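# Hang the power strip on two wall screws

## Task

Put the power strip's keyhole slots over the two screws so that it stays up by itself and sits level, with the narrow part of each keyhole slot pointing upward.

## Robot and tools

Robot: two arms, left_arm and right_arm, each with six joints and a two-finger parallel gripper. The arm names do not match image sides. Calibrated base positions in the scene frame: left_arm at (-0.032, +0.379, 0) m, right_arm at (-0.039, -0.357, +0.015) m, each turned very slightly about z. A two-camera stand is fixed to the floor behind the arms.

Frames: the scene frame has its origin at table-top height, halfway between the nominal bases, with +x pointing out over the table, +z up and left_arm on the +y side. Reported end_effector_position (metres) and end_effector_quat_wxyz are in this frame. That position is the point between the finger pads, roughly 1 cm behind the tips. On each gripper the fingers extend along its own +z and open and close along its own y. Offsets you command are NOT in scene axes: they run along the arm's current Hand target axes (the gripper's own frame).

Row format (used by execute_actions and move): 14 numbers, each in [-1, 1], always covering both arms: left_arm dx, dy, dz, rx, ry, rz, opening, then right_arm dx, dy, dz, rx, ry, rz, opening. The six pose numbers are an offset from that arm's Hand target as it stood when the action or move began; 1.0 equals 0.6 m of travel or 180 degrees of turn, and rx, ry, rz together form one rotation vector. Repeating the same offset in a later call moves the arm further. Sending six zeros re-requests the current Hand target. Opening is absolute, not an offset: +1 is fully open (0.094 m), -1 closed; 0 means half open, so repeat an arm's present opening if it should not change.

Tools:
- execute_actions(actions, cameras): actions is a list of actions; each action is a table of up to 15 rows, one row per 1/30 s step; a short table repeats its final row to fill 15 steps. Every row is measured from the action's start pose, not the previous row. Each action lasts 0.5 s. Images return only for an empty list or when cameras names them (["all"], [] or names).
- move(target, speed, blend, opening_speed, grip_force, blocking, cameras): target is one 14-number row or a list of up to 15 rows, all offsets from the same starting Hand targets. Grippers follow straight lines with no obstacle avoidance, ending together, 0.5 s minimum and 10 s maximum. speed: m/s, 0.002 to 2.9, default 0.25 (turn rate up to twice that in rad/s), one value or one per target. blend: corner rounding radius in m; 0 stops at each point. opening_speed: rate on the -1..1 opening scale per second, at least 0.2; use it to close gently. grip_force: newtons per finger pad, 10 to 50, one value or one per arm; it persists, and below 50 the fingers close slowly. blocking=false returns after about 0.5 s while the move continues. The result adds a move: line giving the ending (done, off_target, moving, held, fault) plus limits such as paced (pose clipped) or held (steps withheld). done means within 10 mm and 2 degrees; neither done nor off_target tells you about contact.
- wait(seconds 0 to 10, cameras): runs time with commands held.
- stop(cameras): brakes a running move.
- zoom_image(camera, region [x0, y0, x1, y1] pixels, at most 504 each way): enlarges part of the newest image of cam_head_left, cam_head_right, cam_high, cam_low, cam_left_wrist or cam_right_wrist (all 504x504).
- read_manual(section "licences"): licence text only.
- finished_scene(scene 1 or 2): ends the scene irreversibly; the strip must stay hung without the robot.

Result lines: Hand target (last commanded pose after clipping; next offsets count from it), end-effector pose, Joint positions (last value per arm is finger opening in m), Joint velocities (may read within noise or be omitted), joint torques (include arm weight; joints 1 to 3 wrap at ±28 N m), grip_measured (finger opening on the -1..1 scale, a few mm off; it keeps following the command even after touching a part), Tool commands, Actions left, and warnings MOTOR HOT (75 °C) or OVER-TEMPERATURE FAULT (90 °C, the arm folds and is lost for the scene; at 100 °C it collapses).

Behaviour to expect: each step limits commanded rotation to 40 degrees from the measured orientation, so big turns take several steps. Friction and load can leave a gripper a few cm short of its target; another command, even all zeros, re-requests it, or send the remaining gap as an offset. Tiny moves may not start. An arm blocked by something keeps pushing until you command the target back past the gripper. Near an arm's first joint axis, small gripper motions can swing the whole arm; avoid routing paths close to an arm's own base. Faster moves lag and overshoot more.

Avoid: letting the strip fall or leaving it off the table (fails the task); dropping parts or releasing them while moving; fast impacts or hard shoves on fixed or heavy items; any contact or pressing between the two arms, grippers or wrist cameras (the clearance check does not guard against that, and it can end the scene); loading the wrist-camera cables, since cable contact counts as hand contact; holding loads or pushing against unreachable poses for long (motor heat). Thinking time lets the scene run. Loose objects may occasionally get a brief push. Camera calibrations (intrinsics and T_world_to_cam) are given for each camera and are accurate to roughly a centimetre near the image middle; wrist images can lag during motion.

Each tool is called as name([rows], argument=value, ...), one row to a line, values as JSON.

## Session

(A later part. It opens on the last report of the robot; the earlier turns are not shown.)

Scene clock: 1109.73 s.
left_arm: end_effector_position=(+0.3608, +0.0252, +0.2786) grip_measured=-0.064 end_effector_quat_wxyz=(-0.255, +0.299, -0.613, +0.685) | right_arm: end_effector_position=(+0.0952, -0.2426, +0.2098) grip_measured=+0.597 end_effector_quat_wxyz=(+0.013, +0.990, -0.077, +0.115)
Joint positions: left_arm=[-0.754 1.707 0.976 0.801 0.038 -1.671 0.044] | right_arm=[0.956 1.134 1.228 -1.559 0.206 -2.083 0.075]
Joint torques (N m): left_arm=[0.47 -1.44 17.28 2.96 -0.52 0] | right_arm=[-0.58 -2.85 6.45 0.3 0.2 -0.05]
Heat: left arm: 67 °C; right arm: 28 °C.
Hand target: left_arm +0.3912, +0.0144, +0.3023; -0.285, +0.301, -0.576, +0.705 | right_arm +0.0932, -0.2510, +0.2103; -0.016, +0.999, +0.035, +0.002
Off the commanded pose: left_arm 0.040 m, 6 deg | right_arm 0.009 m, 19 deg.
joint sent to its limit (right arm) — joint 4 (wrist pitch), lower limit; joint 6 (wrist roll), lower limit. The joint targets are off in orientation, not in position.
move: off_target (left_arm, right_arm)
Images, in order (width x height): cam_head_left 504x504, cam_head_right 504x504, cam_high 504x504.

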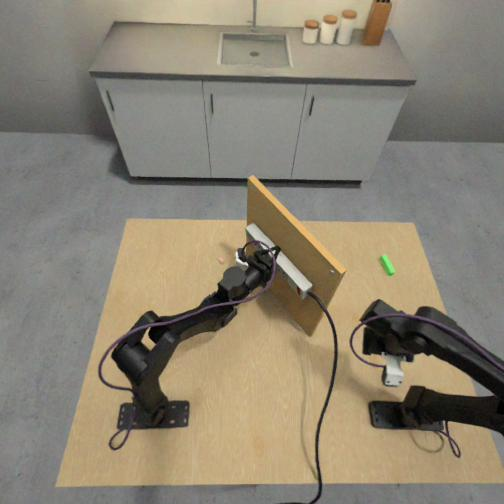

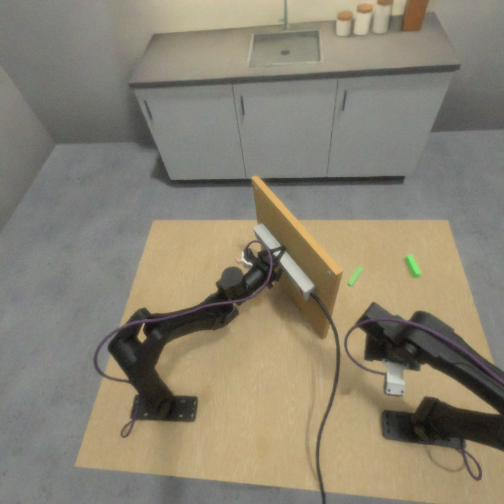

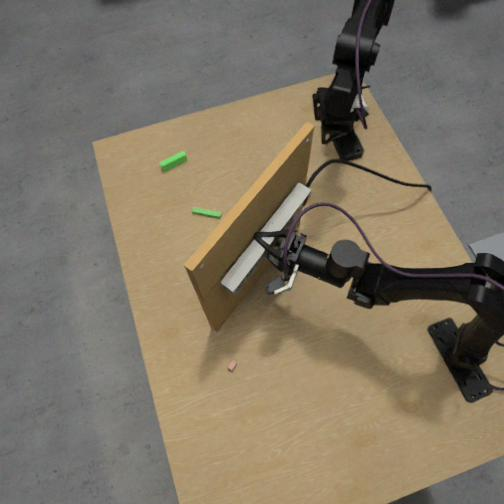

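move([
  [0,0.012,-0.05,-0.015,0,0,-1,0,0,0,0,0,0,0.6],
  [-0.006,0.012,-0.01,-0.015,0,0.0,-1,0,0,0,0,0,0,0.6],
  [0.006,0.015,0.0,-0.015,0,0.0,-1,0,0,0,0,0,0,0.6],
], speed=0.1)

move([
  [0,0.012,-0.05,0.0,0,0,-1,0,0,0,0,0,0,0.6],
  [-0.006,0.012,-0.01,0,0,0.0,-1,0,0,0,0,0,0,0.6],
  [0.006,0.015,0.0,0,0,0.0,-1,0,0,0,0,0,0,0.6],
], speed=0.1, cameras=["cam_head_left","cam_head_right","cam_high"])

zoom_image(camera="cam_head_left", region=[225, 200, 345, 320])

zoom_image(camera="cam_high", region=[200, 180, 320, 300])

Scene clock: 1125.23 s.
left_arm: end_effector_position=(+0.3602, +0.0244, +0.2783) grip_measured=-0.064 end_effector_quat_wxyz=(-0.257, +0.291, -0.619, +0.683) | right_arm: end_effector_position=(+0.0952, -0.2426, +0.2098) grip_measured=+0.597 end_effector_quat_wxyz=(+0.013, +0.990, -0.077, +0.115)
Joint positions: left_arm=[-0.752 1.705 0.978 0.791 0.051 -1.655 0.044] | right_arm=[0.956 1.134 1.228 -1.559 0.206 -2.083 0.075]
Joint torques (N m): left_arm=[-0.57 -1.28 18.15 2.47 -0.73 -0.11] | right_arm=[-0.58 -2.85 6.45 0.3 0.2 -0.05]
Heat: left arm: 64 °C; right arm: 28 °C.
Hand target: left_arm +0.3893, +0.0101, +0.2940; -0.278, +0.307, -0.592, +0.691 | right_arm +0.0932, -0.2510, +0.2103; -0.016, +0.999, +0.035, +0.002
Off the commanded pose: left_arm 0.036 m, 4 deg | right_arm 0.009 m, 19 deg.
joint sent to its limit (right arm) — joint 4 (wrist pitch), lower limit; joint 6 (wrist roll), lower limit. The joint targets are off in orientation, not in position.
move: off_target (left_arm, right_arm)

Scene clock: 1126.83 s.
left_arm: end_effector_position=(+0.3593, +0.0239, +0.2777) grip_measured=-0.064 end_effector_quat_wxyz=(-0.263, +0.293, -0.611, +0.687) | right_arm: end_effector_position=(+0.0952, -0.2426, +0.2098) grip_measured=+0.597 end_effector_quat_wxyz=(+0.013, +0.990, -0.077, +0.115)
Joint positions: left_arm=[-0.761 1.714 0.967 0.829 0.029 -1.655 0.044] | right_arm=[0.956 1.134 1.228 -1.559 0.206 -2.083 0.075]
Joint torques (N m): left_arm=[-0.87 -0.34 17.51 2.36 -0.59 -0.12] | right_arm=[-0.58 -2.86 6.43 0.3 0.2 -0.05]
Heat: left arm: 63 °C; right arm: 28 °C.
Hand target: left_arm +0.3873, +0.0063, +0.2854; -0.278, +0.307, -0.592, +0.691 | right_arm +0.0932, -0.2510, +0.2103; -0.016, +0.999, +0.035, +0.002
Off the commanded pose: left_arm 0.034 m, 3 deg | right_arm 0.009 m, 19 deg.
joint sent to its limit (right arm) — joint 4 (wrist pitch), lower limit; joint 6 (wrist roll), lower limit. The joint targets are off in orientation, not in position.
move: off_target (left_arm, right_arm)
Images, in order (width x height): cam_head_left 504x504, cam_head_right 504x504, cam_high 504x504.

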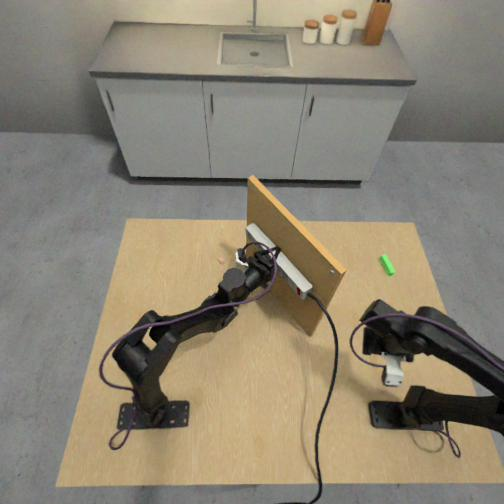

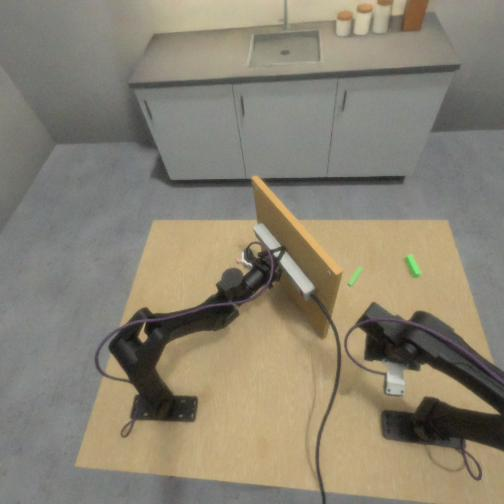

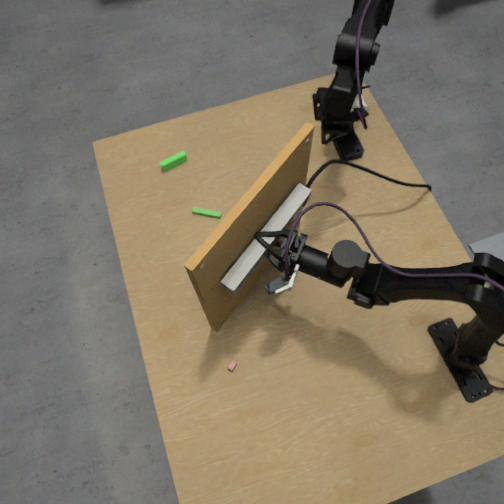

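Scaled by 4.200 from the camera's 504x504 image, which has a finer 720x720 frame.

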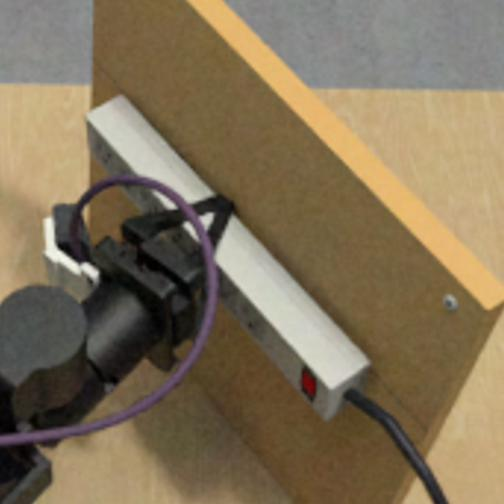

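Scaled by 4.200 from the camera's 504x504 image, which has a finer 720x720 frame.

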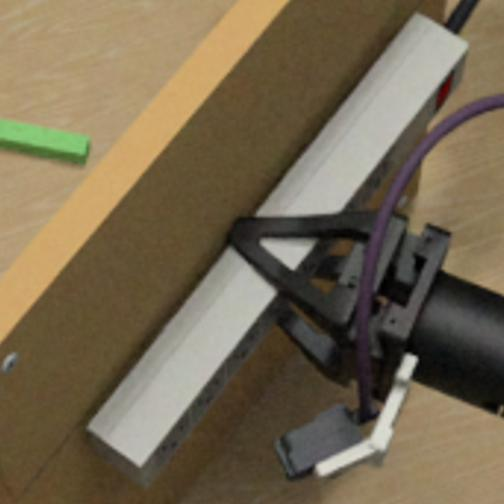

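move([
  [0.015,0.01,-0.03,0,0,0,-1,0,0,0,0,0,0,0.6],
  [-0.015,0.02,-0.03,0,0,0,-1,0,0,0,0,0,0,0.6],
  [0.015,0.025,-0.03,0,0,0,-1,0,0,0,0,0,0,0.6],
  [0,0.025,-0.03,0,0,0,-1,0,0,0,0,0,0,0.6],
], speed=0.1, cameras=["cam_head_left","cam_head_right","cam_high"])

zoom_image(camera="cam_head_left", region=[225, 200, 345, 320])

zoom_image(camera="cam_high", region=[200, 180, 320, 300])

Scene clock: 1137.70 s.
left_arm: end_effector_position=(+0.3588, +0.0257, +0.2778) grip_measured=-0.064 end_effector_quat_wxyz=(-0.282, +0.300, -0.592, +0.693) | right_arm: end_effector_position=(+0.0952, -0.2426, +0.2098) grip_measured=+0.597 end_effector_quat_wxyz=(+0.013, +0.990, -0.077, +0.115)
Joint positions: left_arm=[-0.781 1.732 0.944 0.907 -0.035 -1.65 0.044] | right_arm=[0.956 1.134 1.228 -1.559 0.206 -2.083 0.075]
Joint torques (N m): left_arm=[0.7 -2.67 11.69 2.35 0.02 -0.21] | right_arm=[-0.58 -2.86 6.45 0.3 0.2 -0.05]
Heat: left arm: 62 °C; right arm: 28 °C.
Hand target: left_arm +0.3740, +0.0157, +0.2687; -0.278, +0.307, -0.592, +0.691 | right_arm +0.0932, -0.2510, +0.2103; -0.016, +0.999, +0.035, +0.002
Off the commanded pose: left_arm 0.020 m, 1 deg | right_arm 0.009 m, 19 deg.
joint sent to its limit (right arm) — joint 4 (wrist pitch), lower limit; joint 6 (wrist roll), lower limit. The joint targets are off in orientation, not in position.
move: off_target (left_arm, right_arm)
Images, in order (width x height): cam_head_left 504x504, cam_head_right 504x504, cam_high 504x504.

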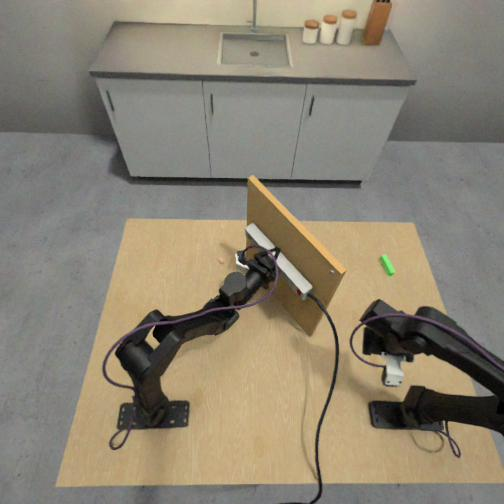

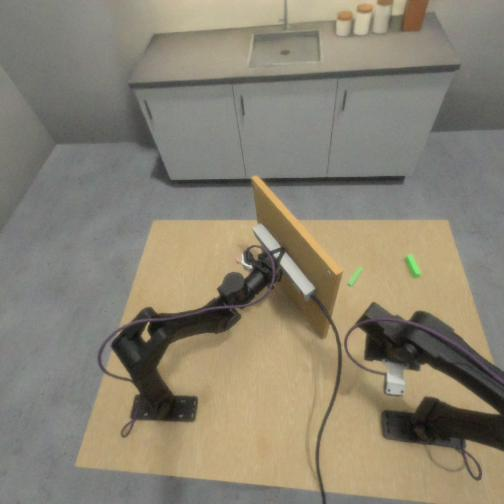

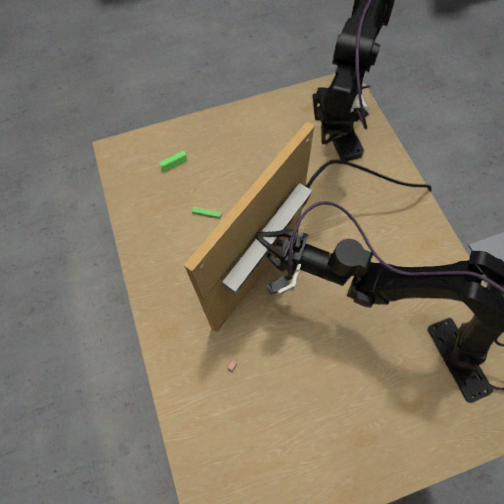

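Scaled by 4.200 from the camera's 504x504 image, which has a finer 720x720 frame.

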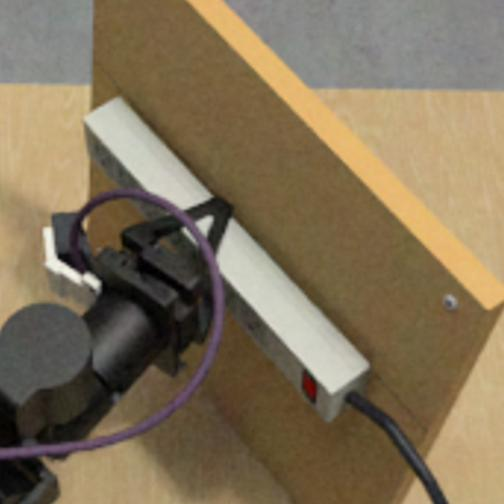

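Scaled by 4.200 from the camera's 504x504 image, which has a finer 720x720 frame.

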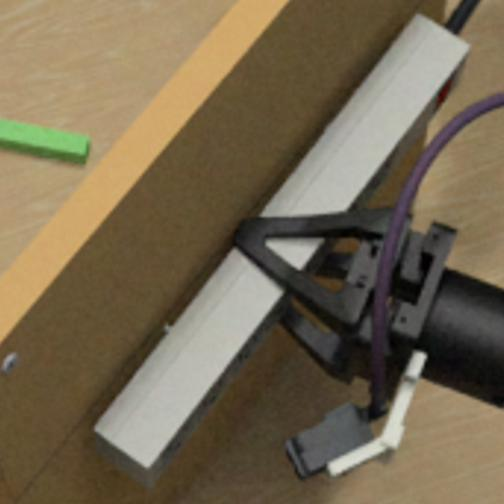

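move([
  [0,-0.03,-0.02,-0.035,0,0,-1,0,0,0,0,0,0,0.6],
  [0,-0.03,0.02,-0.035,0,0.0,-1,0,0,0,0,0,0,0.6],
], speed=0.1, cameras=["cam_head_left","cam_head_right","cam_high"])

zoom_image(camera="cam_head_left", region=[225, 200, 345, 320])

zoom_image(camera="cam_high", region=[200, 180, 320, 300])

Scene clock: 1150.23 s.
left_arm: end_effector_position=(+0.3613, +0.0252, +0.2757) grip_measured=-0.064 end_effector_quat_wxyz=(+0.265, -0.316, +0.638, -0.650) | right_arm: end_effector_position=(+0.0952, -0.2426, +0.2098) grip_measured=+0.597 end_effector_quat_wxyz=(+0.013, +0.990, -0.077, +0.115)
Joint positions: left_arm=[-0.772 1.674 1.018 0.641 -0.015 -1.644 0.044] | right_arm=[0.956 1.134 1.228 -1.559 0.206 -2.083 0.075]
Joint torques (N m): left_arm=[0.99 -2.69 17.36 2.01 0.07 -0.28] | right_arm=[-0.58 -2.86 6.43 0.3 0.2 -0.05]
Heat: left arm: 59 °C; right arm: 28 °C.
Hand target: left_arm +0.3826, +0.0105, +0.2877; +0.261, -0.322, +0.629, -0.658 | right_arm +0.0932, -0.2510, +0.2103; -0.016, +0.999, +0.035, +0.002
Off the commanded pose: left_arm 0.029 m, 2 deg | right_arm 0.009 m, 19 deg.
joint sent to its limit (right arm) — joint 4 (wrist pitch), lower limit; joint 6 (wrist roll), lower limit. The joint targets are off in orientation, not in position.
move: off_target (left_arm, right_arm)
Images, in order (width x height): cam_head_left 504x504, cam_head_right 504x504, cam_high 504x504.

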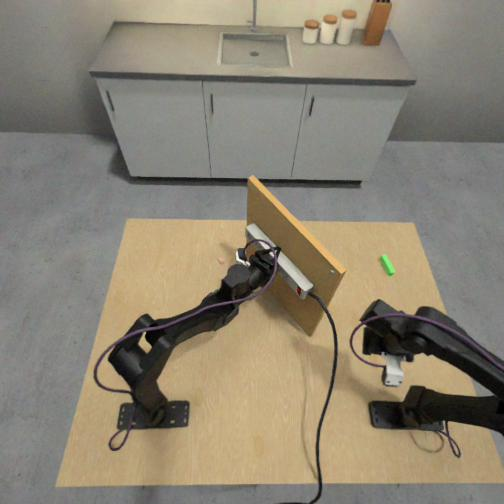

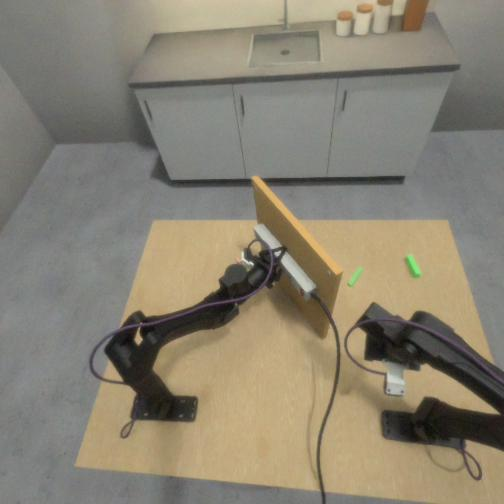

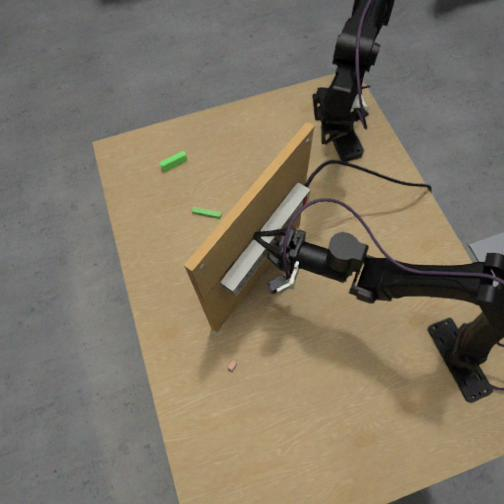

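Scaled by 4.200 from the camera's 504x504 image, which has a finer 720x720 frame.

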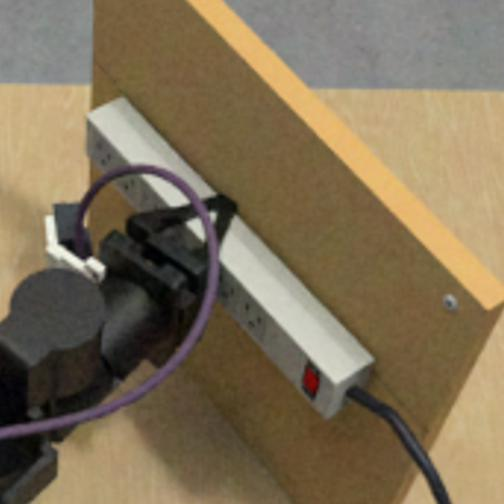

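Scaled by 4.200 from the camera's 504x504 image, which has a finer 720x720 frame.

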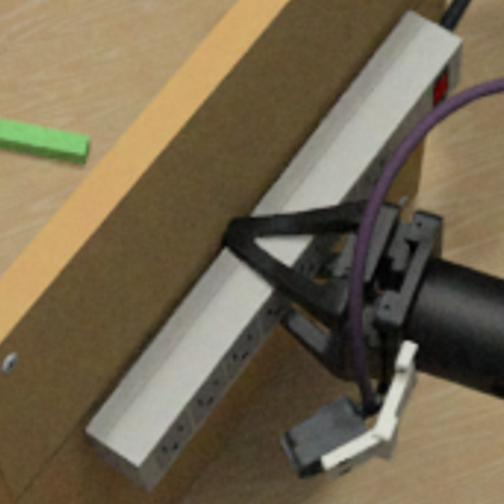

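move([
  [0.015,0.02,-0.02,-0.01,0,0,-1,0,0,0,0,0,0,0.6],
  [-0.015,0.03,-0.02,-0.015,0,0,-1,0,0,0,0,0,0,0.6],
  [0.015,0.04,-0.02,-0.02,0,0,-1,0,0,0,0,0,0,0.6],
  [0,0.045,-0.02,-0.02,0,0,-1,0,0,0,0,0,0,0.6],
], speed=0.1, cameras=["cam_head_left","cam_head_right","cam_high"])

zoom_image(camera="cam_head_left", region=[225, 200, 345, 320])

zoom_image(camera="cam_high", region=[200, 180, 320, 300])

Scene clock: 1161.80 s.
left_arm: end_effector_position=(+0.3598, +0.0244, +0.2754) grip_measured=-0.064 end_effector_quat_wxyz=(+0.263, -0.316, +0.640, -0.649) | right_arm: end_effector_position=(+0.0952, -0.2426, +0.2098) grip_measured=+0.597 end_effector_quat_wxyz=(+0.013, +0.990, -0.077, +0.115)
Joint positions: left_arm=[-0.775 1.671 1.018 0.634 -0.017 -1.644 0.044] | right_arm=[0.956 1.134 1.228 -1.559 0.206 -2.083 0.075]
Joint torques (N m): left_arm=[0.81 -3.85 11.34 1.94 0.01 -0.27] | right_arm=[-0.58 -2.86 6.45 0.3 0.2 -0.05]
Heat: left arm: 57 °C; right arm: 28 °C.
Hand target: left_arm +0.3720, +0.0165, +0.2608; +0.251, -0.330, +0.649, -0.638 | right_arm +0.0932, -0.2510, +0.2103; -0.016, +0.999, +0.035, +0.002
Off the commanded pose: left_arm 0.021 m, 3 deg | right_arm 0.009 m, 19 deg.
joint sent to its limit (right arm) — joint 4 (wrist pitch), lower limit; joint 6 (wrist roll), lower limit. The joint targets are off in orientation, not in position.
move: off_target (left_arm, right_arm)
Images, in order (width x height): cam_head_left 504x504, cam_head_right 504x504, cam_high 504x504.

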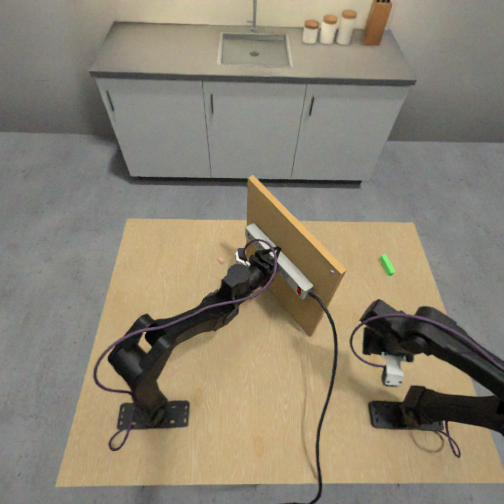

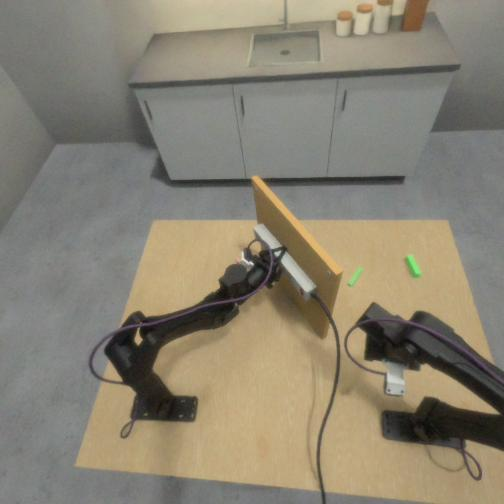

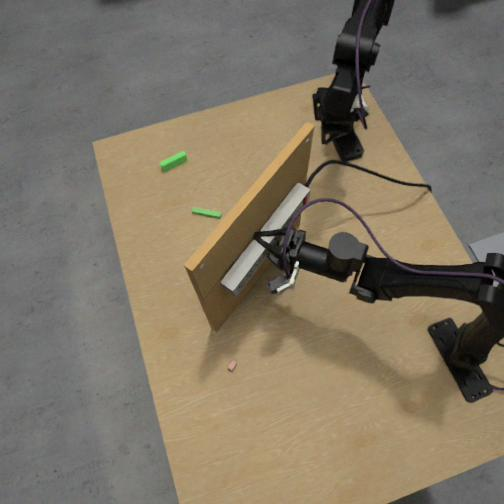

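Scaled by 4.200 from the camera's 504x504 image, which has a finer 720x720 frame.

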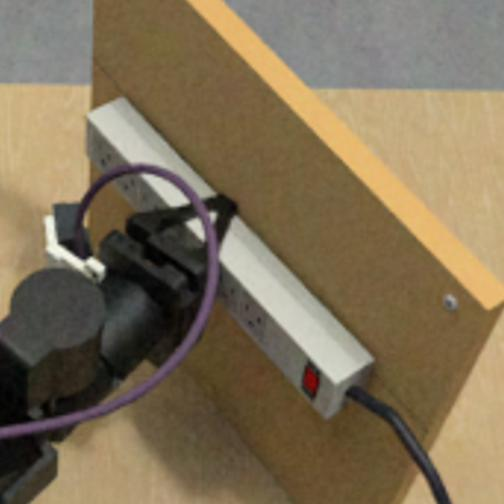

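Scaled by 4.200 from the camera's 504x504 image, which has a finer 720x720 frame.

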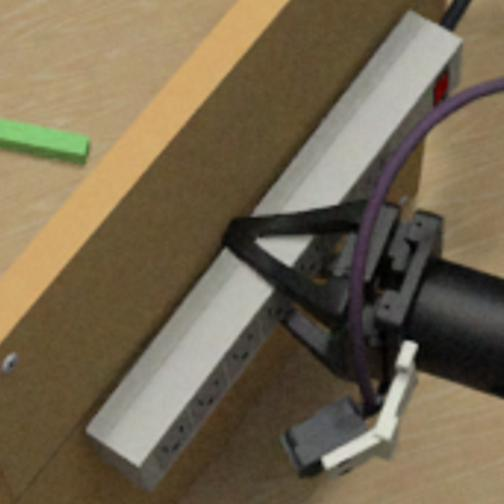

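move([
  [0.015,0.02,-0.01,-0.01,0,0.01,-1,0,0,0,0,0,0,0.6],
  [-0.015,0.03,-0.012,-0.015,0,-0.01,-1,0,0,0,0,0,0,0.6],
  [0.015,0.035,-0.012,-0.015,0,0.01,-1,0,0,0,0,0,0,0.6],
  [0,0.04,-0.012,-0.015,0,0,-1,0,0,0,0,0,0,0.6],
], speed=0.1, cameras=["cam_head_left","cam_head_right","cam_high"])

zoom_image(camera="cam_head_left", region=[225, 200, 345, 320])

zoom_image(camera="cam_high", region=[200, 180, 320, 300])

Scene clock: 1171.13 s.
left_arm: end_effector_position=(+0.3590, +0.0242, +0.2698) grip_measured=-0.064 end_effector_quat_wxyz=(+0.263, -0.318, +0.642, -0.647) | right_arm: end_effector_position=(+0.0952, -0.2426, +0.2098) grip_measured=+0.597 end_effector_quat_wxyz=(+0.013, +0.990, -0.077, +0.115)
Joint positions: left_arm=[-0.779 1.675 1.006 0.643 -0.023 -1.645 0.044] | right_arm=[0.956 1.134 1.228 -1.559 0.206 -2.083 0.075]
Joint torques (N m): left_arm=[0.65 -5.05 6.84 1.89 0.11 -0.28] | right_arm=[-0.59 -2.86 6.45 0.3 0.2 -0.05]
Heat: left arm: 56 °C; right arm: 28 °C.
Hand target: left_arm +0.3640, +0.0205, +0.2374; +0.243, -0.336, +0.664, -0.622 | right_arm +0.0932, -0.2510, +0.2103; -0.016, +0.999, +0.035, +0.002
Off the commanded pose: left_arm 0.033 m, 5 deg | right_arm 0.009 m, 19 deg.
joint sent to its limit (right arm) — joint 4 (wrist pitch), lower limit; joint 6 (wrist roll), lower limit. The joint targets are off in orientation, not in position.
move: off_target (left_arm, right_arm)
Images, in order (width x height): cam_head_left 504x504, cam_head_right 504x504, cam_high 504x504.

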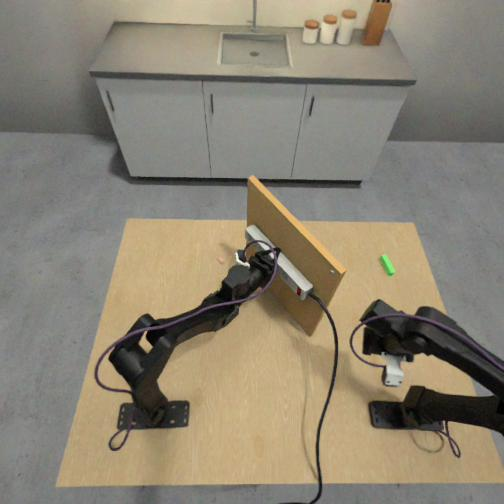

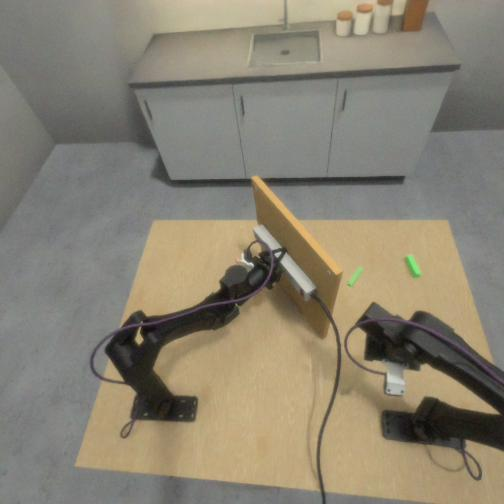

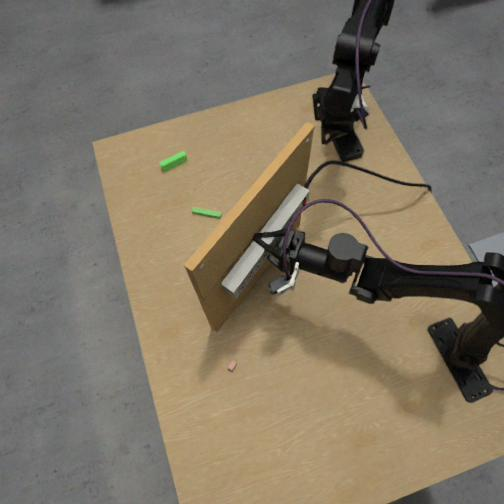

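Scaled by 4.200 from the camera's 504x504 image, which has a finer 720x720 frame.

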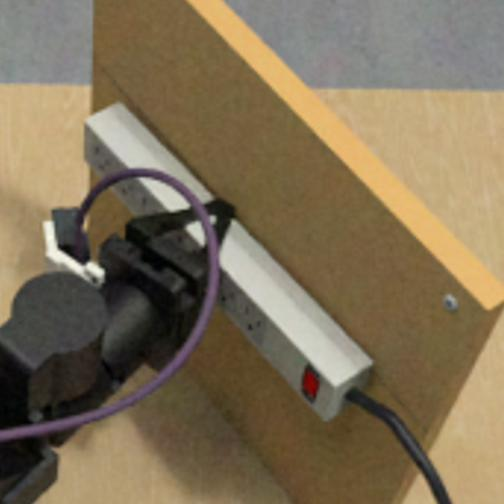

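Scaled by 4.200 from the camera's 504x504 image, which has a finer 720x720 frame.

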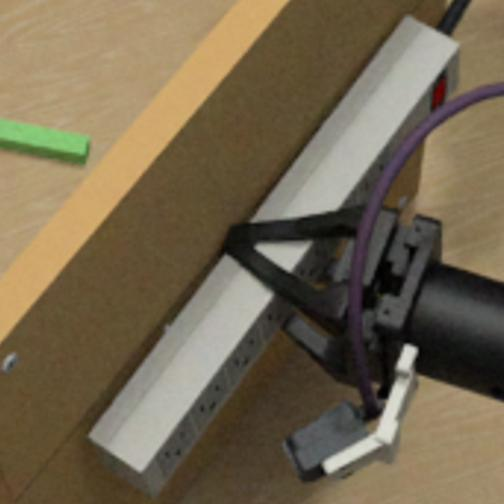

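move([
  [0,-0.06,0.0,0.01,0,0,-1,0,0,0,0,0,0,0.6],
  [0,-0.095,0.03,0.015,0,0,-1,0,0,0,0,0,0,0.6],
], speed=0.06, cameras=["cam_head_left","cam_head_right","cam_high"])

zoom_image(camera="cam_head_left", region=[225, 200, 345, 320])

zoom_image(camera="cam_high", region=[200, 180, 320, 300])

Scene clock: 1194.40 s.
left_arm: end_effector_position=(+0.3587, +0.0263, +0.2716) grip_measured=-0.064 end_effector_quat_wxyz=(+0.241, -0.331, +0.680, -0.609) | right_arm: end_effector_position=(+0.0952, -0.2426, +0.2098) grip_measured=+0.597 end_effector_quat_wxyz=(+0.013, +0.990, -0.077, +0.115)
Joint positions: left_arm=[-0.766 1.635 1.095 0.397 0.007 -1.647 0.044] | right_arm=[0.956 1.134 1.228 -1.559 0.206 -2.083 0.075]
Joint torques (N m): left_arm=[0.55 -0.85 16.42 3.17 -0.12 -0.28] | right_arm=[-0.58 -2.86 6.43 0.3 0.2 -0.05]
Heat: left arm: 53 °C; right arm: 28 °C.
Hand target: left_arm +0.3854, +0.0085, +0.2918; +0.251, -0.330, +0.649, -0.638 | right_arm +0.0932, -0.2510, +0.2103; -0.016, +0.999, +0.035, +0.002
Off the commanded pose: left_arm 0.038 m, 5 deg | right_arm 0.009 m, 19 deg.
joint sent to its limit (right arm) — joint 4 (wrist pitch), lower limit; joint 6 (wrist roll), lower limit. The joint targets are off in orientation, not in position.
move: off_target (left_arm, right_arm)
Images, in order (width x height): cam_head_left 504x504, cam_head_right 504x504, cam_high 504x504.

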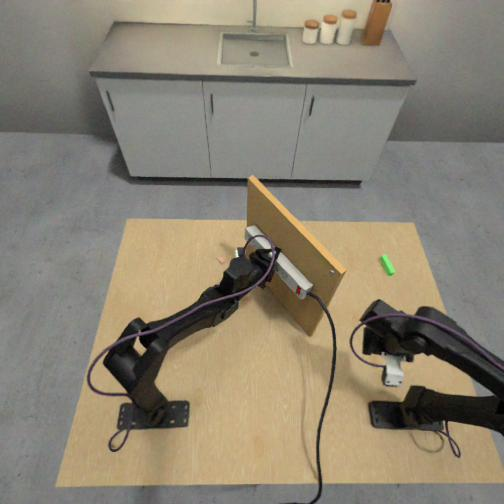

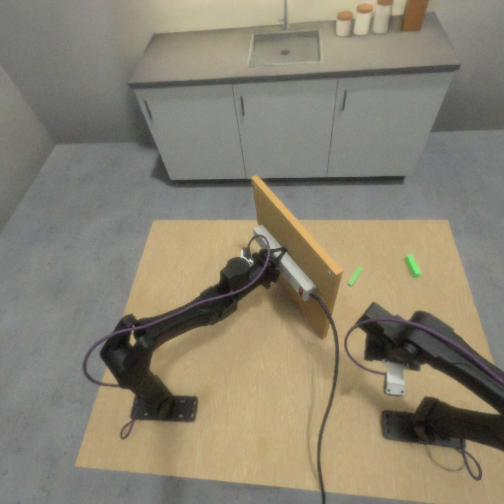

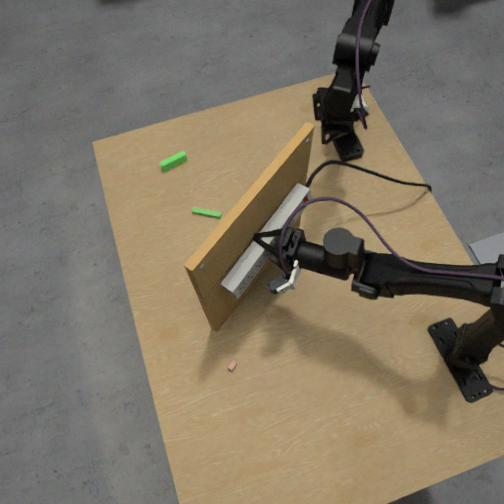

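Scaled by 4.200 from the camera's 504x504 image, which has a finer 720x720 frame.

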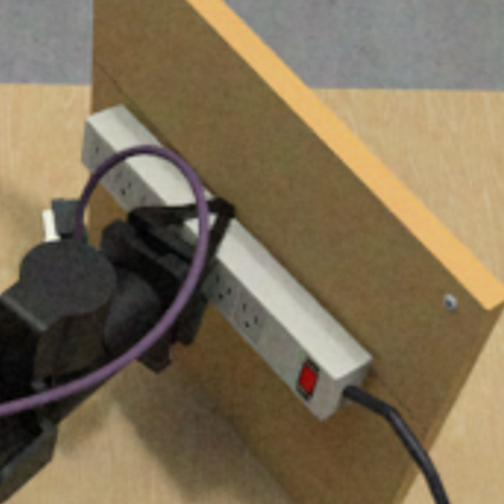

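Scaled by 4.200 from the camera's 504x504 image, which has a finer 720x720 frame.

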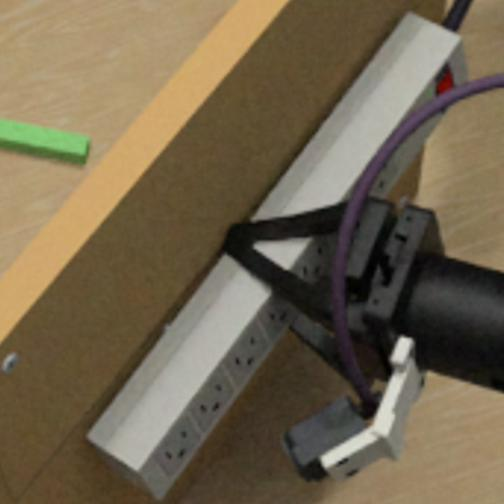

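move([
  [0,-0.01,-0.03,0.02,0,0.035,-1,0,0,0,0,0,0,0.6],
  [0,-0.015,-0.005,0.02,0.02,0.035,-1,0,0,0,0,0,0,0.6],
], speed=0.06, cameras=["cam_head_left","cam_head_right","cam_high"])

zoom_image(camera="cam_head_left", region=[225, 200, 345, 320])

zoom_image(camera="cam_high", region=[200, 180, 320, 300])

Scene clock: 1205.87 s.
left_arm: end_effector_position=(+0.3603, +0.0273, +0.2727) grip_measured=-0.064 end_effector_quat_wxyz=(+0.255, -0.276, +0.694, -0.614) | right_arm: end_effector_position=(+0.0952, -0.2426, +0.2098) grip_measured=+0.597 end_effector_quat_wxyz=(+0.013, +0.990, -0.077, +0.115)
Joint positions: left_arm=[-0.731 1.643 1.079 0.449 0.099 -1.544 0.044] | right_arm=[0.956 1.134 1.228 -1.559 0.206 -2.083 0.075]
Joint torques (N m): left_arm=[0.42 -2.11 14.82 3.59 -0.04 -0.18] | right_arm=[-0.58 -2.85 6.45 0.3 0.2 -0.05]
Heat: left arm: 56 °C; right arm: 28 °C.
Hand target: left_arm +0.3841, +0.0107, +0.3011; +0.275, -0.266, +0.654, -0.653 | right_arm +0.0932, -0.2510, +0.2103; -0.016, +0.999, +0.035, +0.002
Off the commanded pose: left_arm 0.040 m, 7 deg | right_arm 0.009 m, 19 deg.
joint sent to its limit (right arm) — joint 4 (wrist pitch), lower limit; joint 6 (wrist roll), lower limit. The joint targets are off in orientation, not in position.
move: off_target (left_arm, right_arm)
Images, in order (width x height): cam_head_left 504x504, cam_head_right 504x504, cam_high 504x504.

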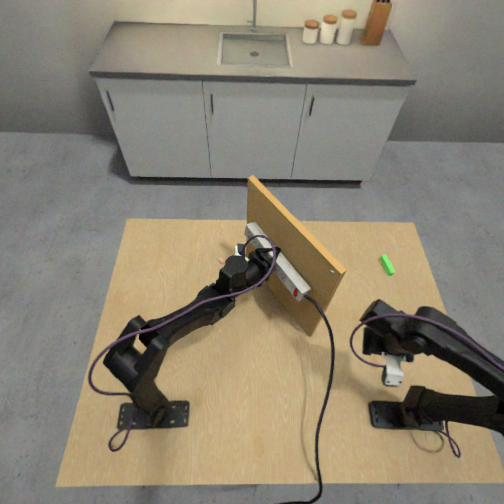

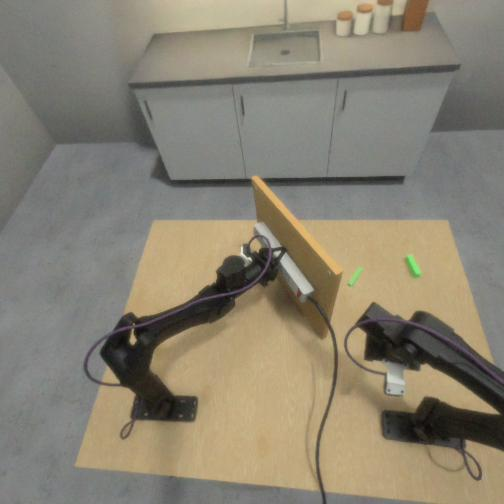

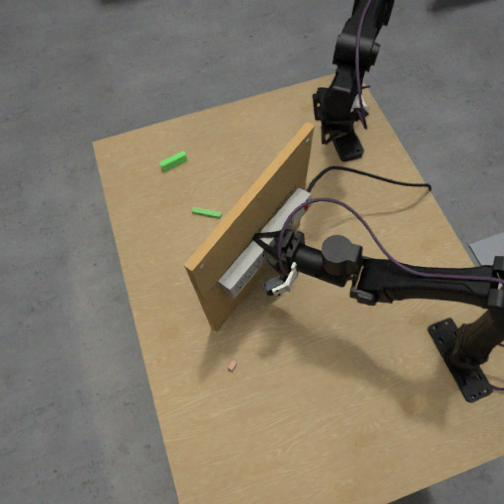

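Scaled by 4.200 from the camera's 504x504 image, which has a finer 720x720 frame.

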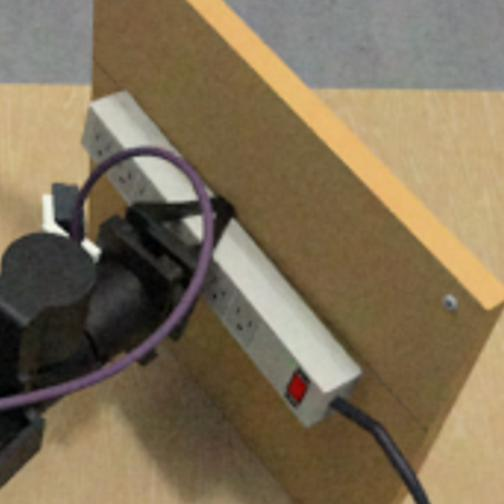

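Scaled by 4.200 from the camera's 504x504 image, which has a finer 720x720 frame.

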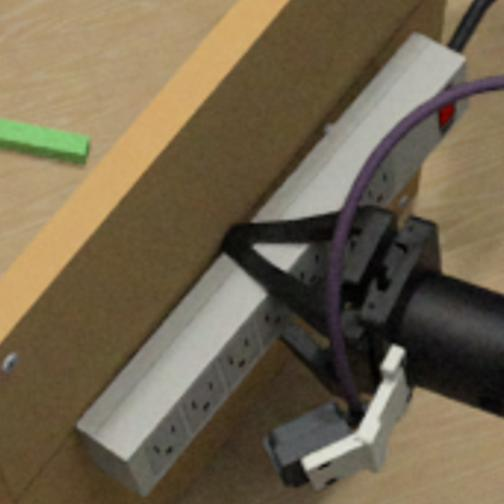

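move([
  [0,-0.03,-0.055,0.0,0,-0.017,-1,0,0,0,0,0,0,0.6],
  [0,-0.03,0.0,0.03,0,-0.017,-1,0,0,0,0,0,0,0.6],
], speed=0.08, cameras=["cam_head_left","cam_head_right","cam_high"])

zoom_image(camera="cam_head_left", region=[225, 200, 345, 320])

zoom_image(camera="cam_high", region=[200, 180, 320, 300])

Scene clock: 1217.53 s.
left_arm: end_effector_position=(+0.3614, +0.0274, +0.2774) grip_measured=-0.064 end_effector_quat_wxyz=(+0.244, -0.285, +0.682, -0.627) | right_arm: end_effector_position=(+0.0952, -0.2426, +0.2098) grip_measured=+0.597 end_effector_quat_wxyz=(+0.013, +0.990, -0.077, +0.115)
Joint positions: left_arm=[-0.727 1.645 1.079 0.471 0.108 -1.585 0.044] | right_arm=[0.956 1.134 1.228 -1.559 0.206 -2.083 0.075]
Joint torques (N m): left_arm=[-0.16 -2.81 12.93 4.31 -0.19 -0.44] | right_arm=[-0.59 -2.85 6.43 0.3 0.2 -0.05]
Heat: left arm: 60 °C; right arm: 28 °C.
Hand target: left_arm +0.3841, +0.0107, +0.3189; +0.270, -0.270, +0.615, -0.690 | right_arm +0.0932, -0.2510, +0.2103; -0.016, +0.999, +0.035, +0.002
Off the commanded pose: left_arm 0.050 m, 11 deg | right_arm 0.009 m, 19 deg.
joint sent to its limit (right arm) — joint 4 (wrist pitch), lower limit; joint 6 (wrist roll), lower limit. The joint targets are off in orientation, not in position.
move: off_target (left_arm, right_arm)
Images, in order (width x height): cam_head_left 504x504, cam_head_right 504x504, cam_high 504x504.

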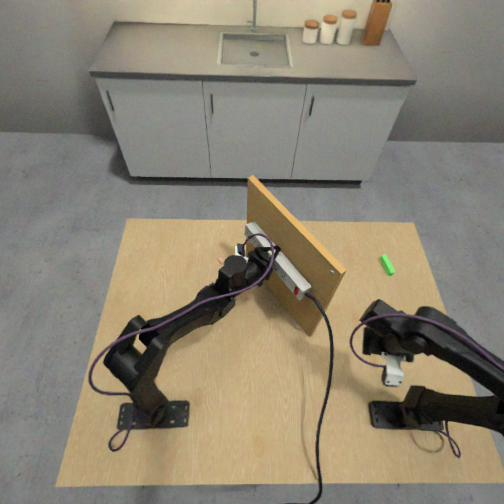

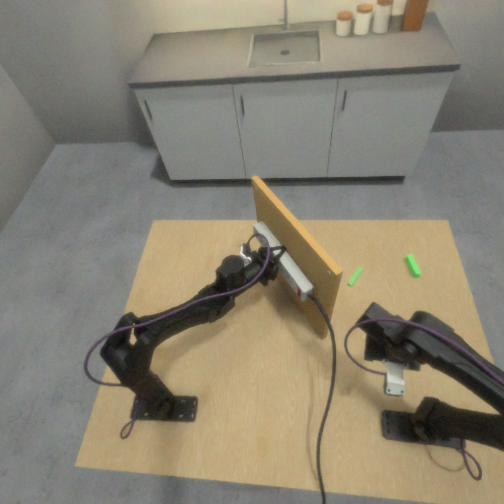

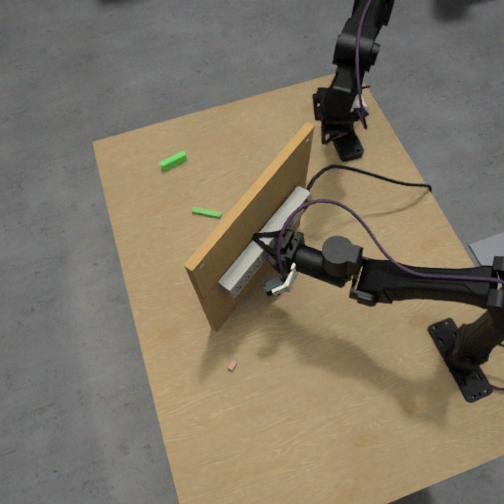

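Scaled by 4.200 from the camera's 504x504 image, which has a finer 720x720 frame.

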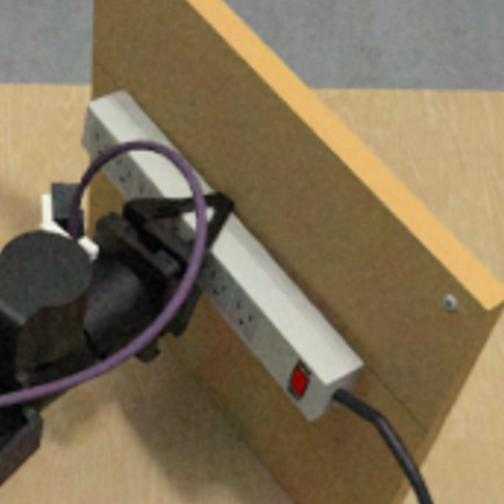

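Scaled by 4.200 from the camera's 504x504 image, which has a finer 720x720 frame.

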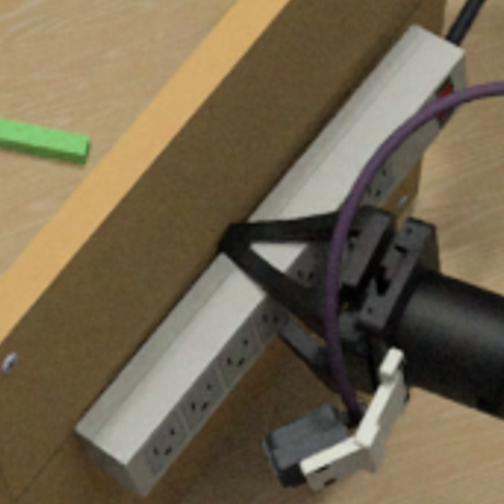

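move([
  [0.004,-0.015,-0.055,0.02,0,-0.004,-1,0,0,0,0,0,0,0.6],
  [0.004,-0.012,0.01,0.02,0,-0.004,-1,0,0,0,0,0,0,0.6],
], speed=0.08, cameras=["cam_head_left","cam_head_right","cam_high"])

zoom_image(camera="cam_head_left", region=[225, 200, 345, 320])

zoom_image(camera="cam_high", region=[200, 180, 320, 300])

Scene clock: 1230.10 s.
left_arm: end_effector_position=(+0.3599, +0.0242, +0.2965) grip_measured=-0.064 end_effector_quat_wxyz=(+0.260, -0.262, +0.634, -0.680) | right_arm: end_effector_position=(+0.0952, -0.2426, +0.2098) grip_measured=+0.597 end_effector_quat_wxyz=(+0.013, +0.990, -0.077, +0.115)
Joint positions: left_arm=[-0.73 1.674 1.027 0.707 0.116 -1.604 0.044] | right_arm=[0.956 1.134 1.228 -1.559 0.206 -2.083 0.075]
Joint torques (N m): left_arm=[-0.95 -1.48 18.43 2.97 -0.4 -0.37] | right_arm=[-0.58 -2.85 6.43 0.3 0.2 -0.05]
Heat: left arm: 67 °C; right arm: 28 °C.
Hand target: left_arm +0.3863, +0.0056, +0.3268; +0.274, -0.265, +0.591, -0.711 | right_arm +0.0932, -0.2510, +0.2103; -0.016, +0.999, +0.035, +0.002
Off the commanded pose: left_arm 0.044 m, 6 deg | right_arm 0.009 m, 19 deg.
joint sent to its limit (right arm) — joint 4 (wrist pitch), lower limit; joint 6 (wrist roll), lower limit. The joint targets are off in orientation, not in position.
move: off_target (left_arm, right_arm)
Images, in order (width x height): cam_head_left 504x504, cam_head_right 504x504, cam_high 504x504.

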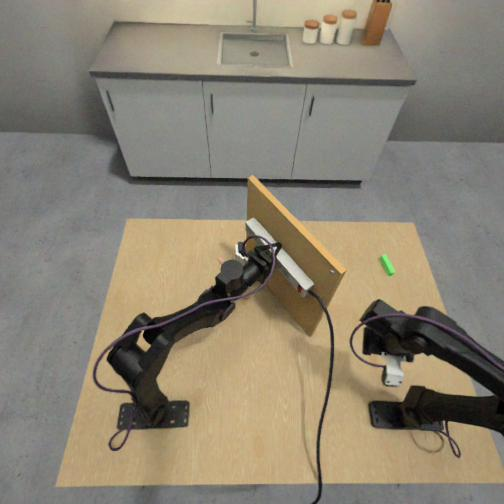

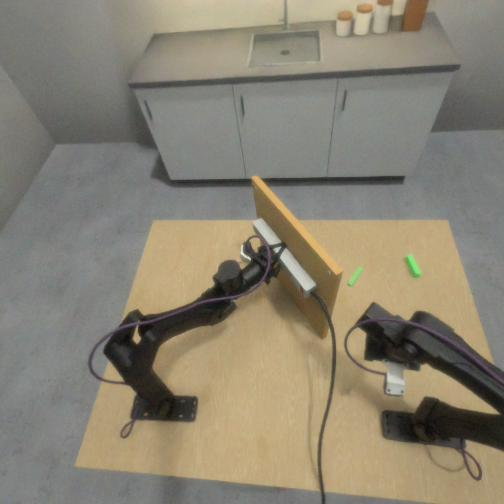

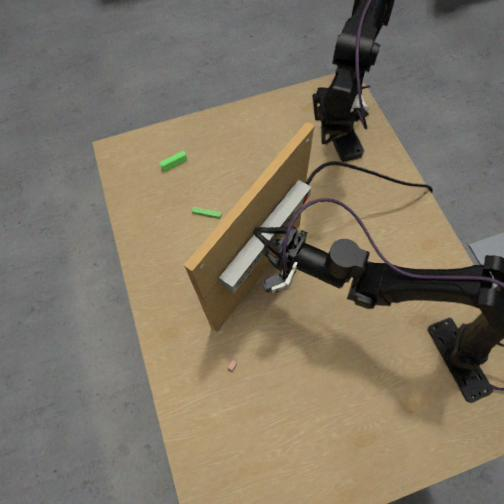

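Scaled by 4.200 from the camera's 504x504 image, which has a finer 720x720 frame.

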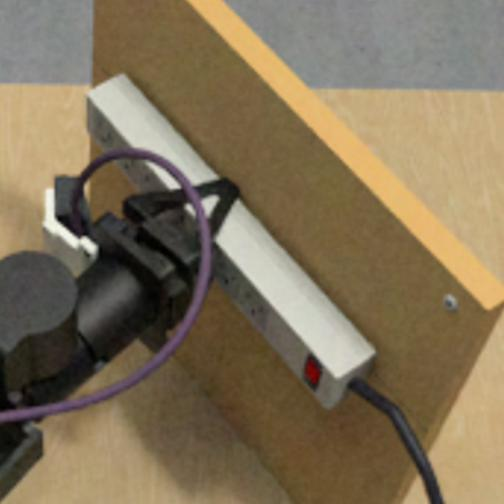

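Scaled by 4.200 from the camera's 504x504 image, which has a finer 720x720 frame.

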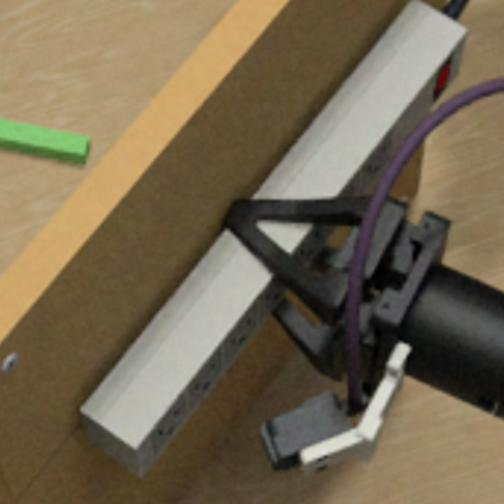

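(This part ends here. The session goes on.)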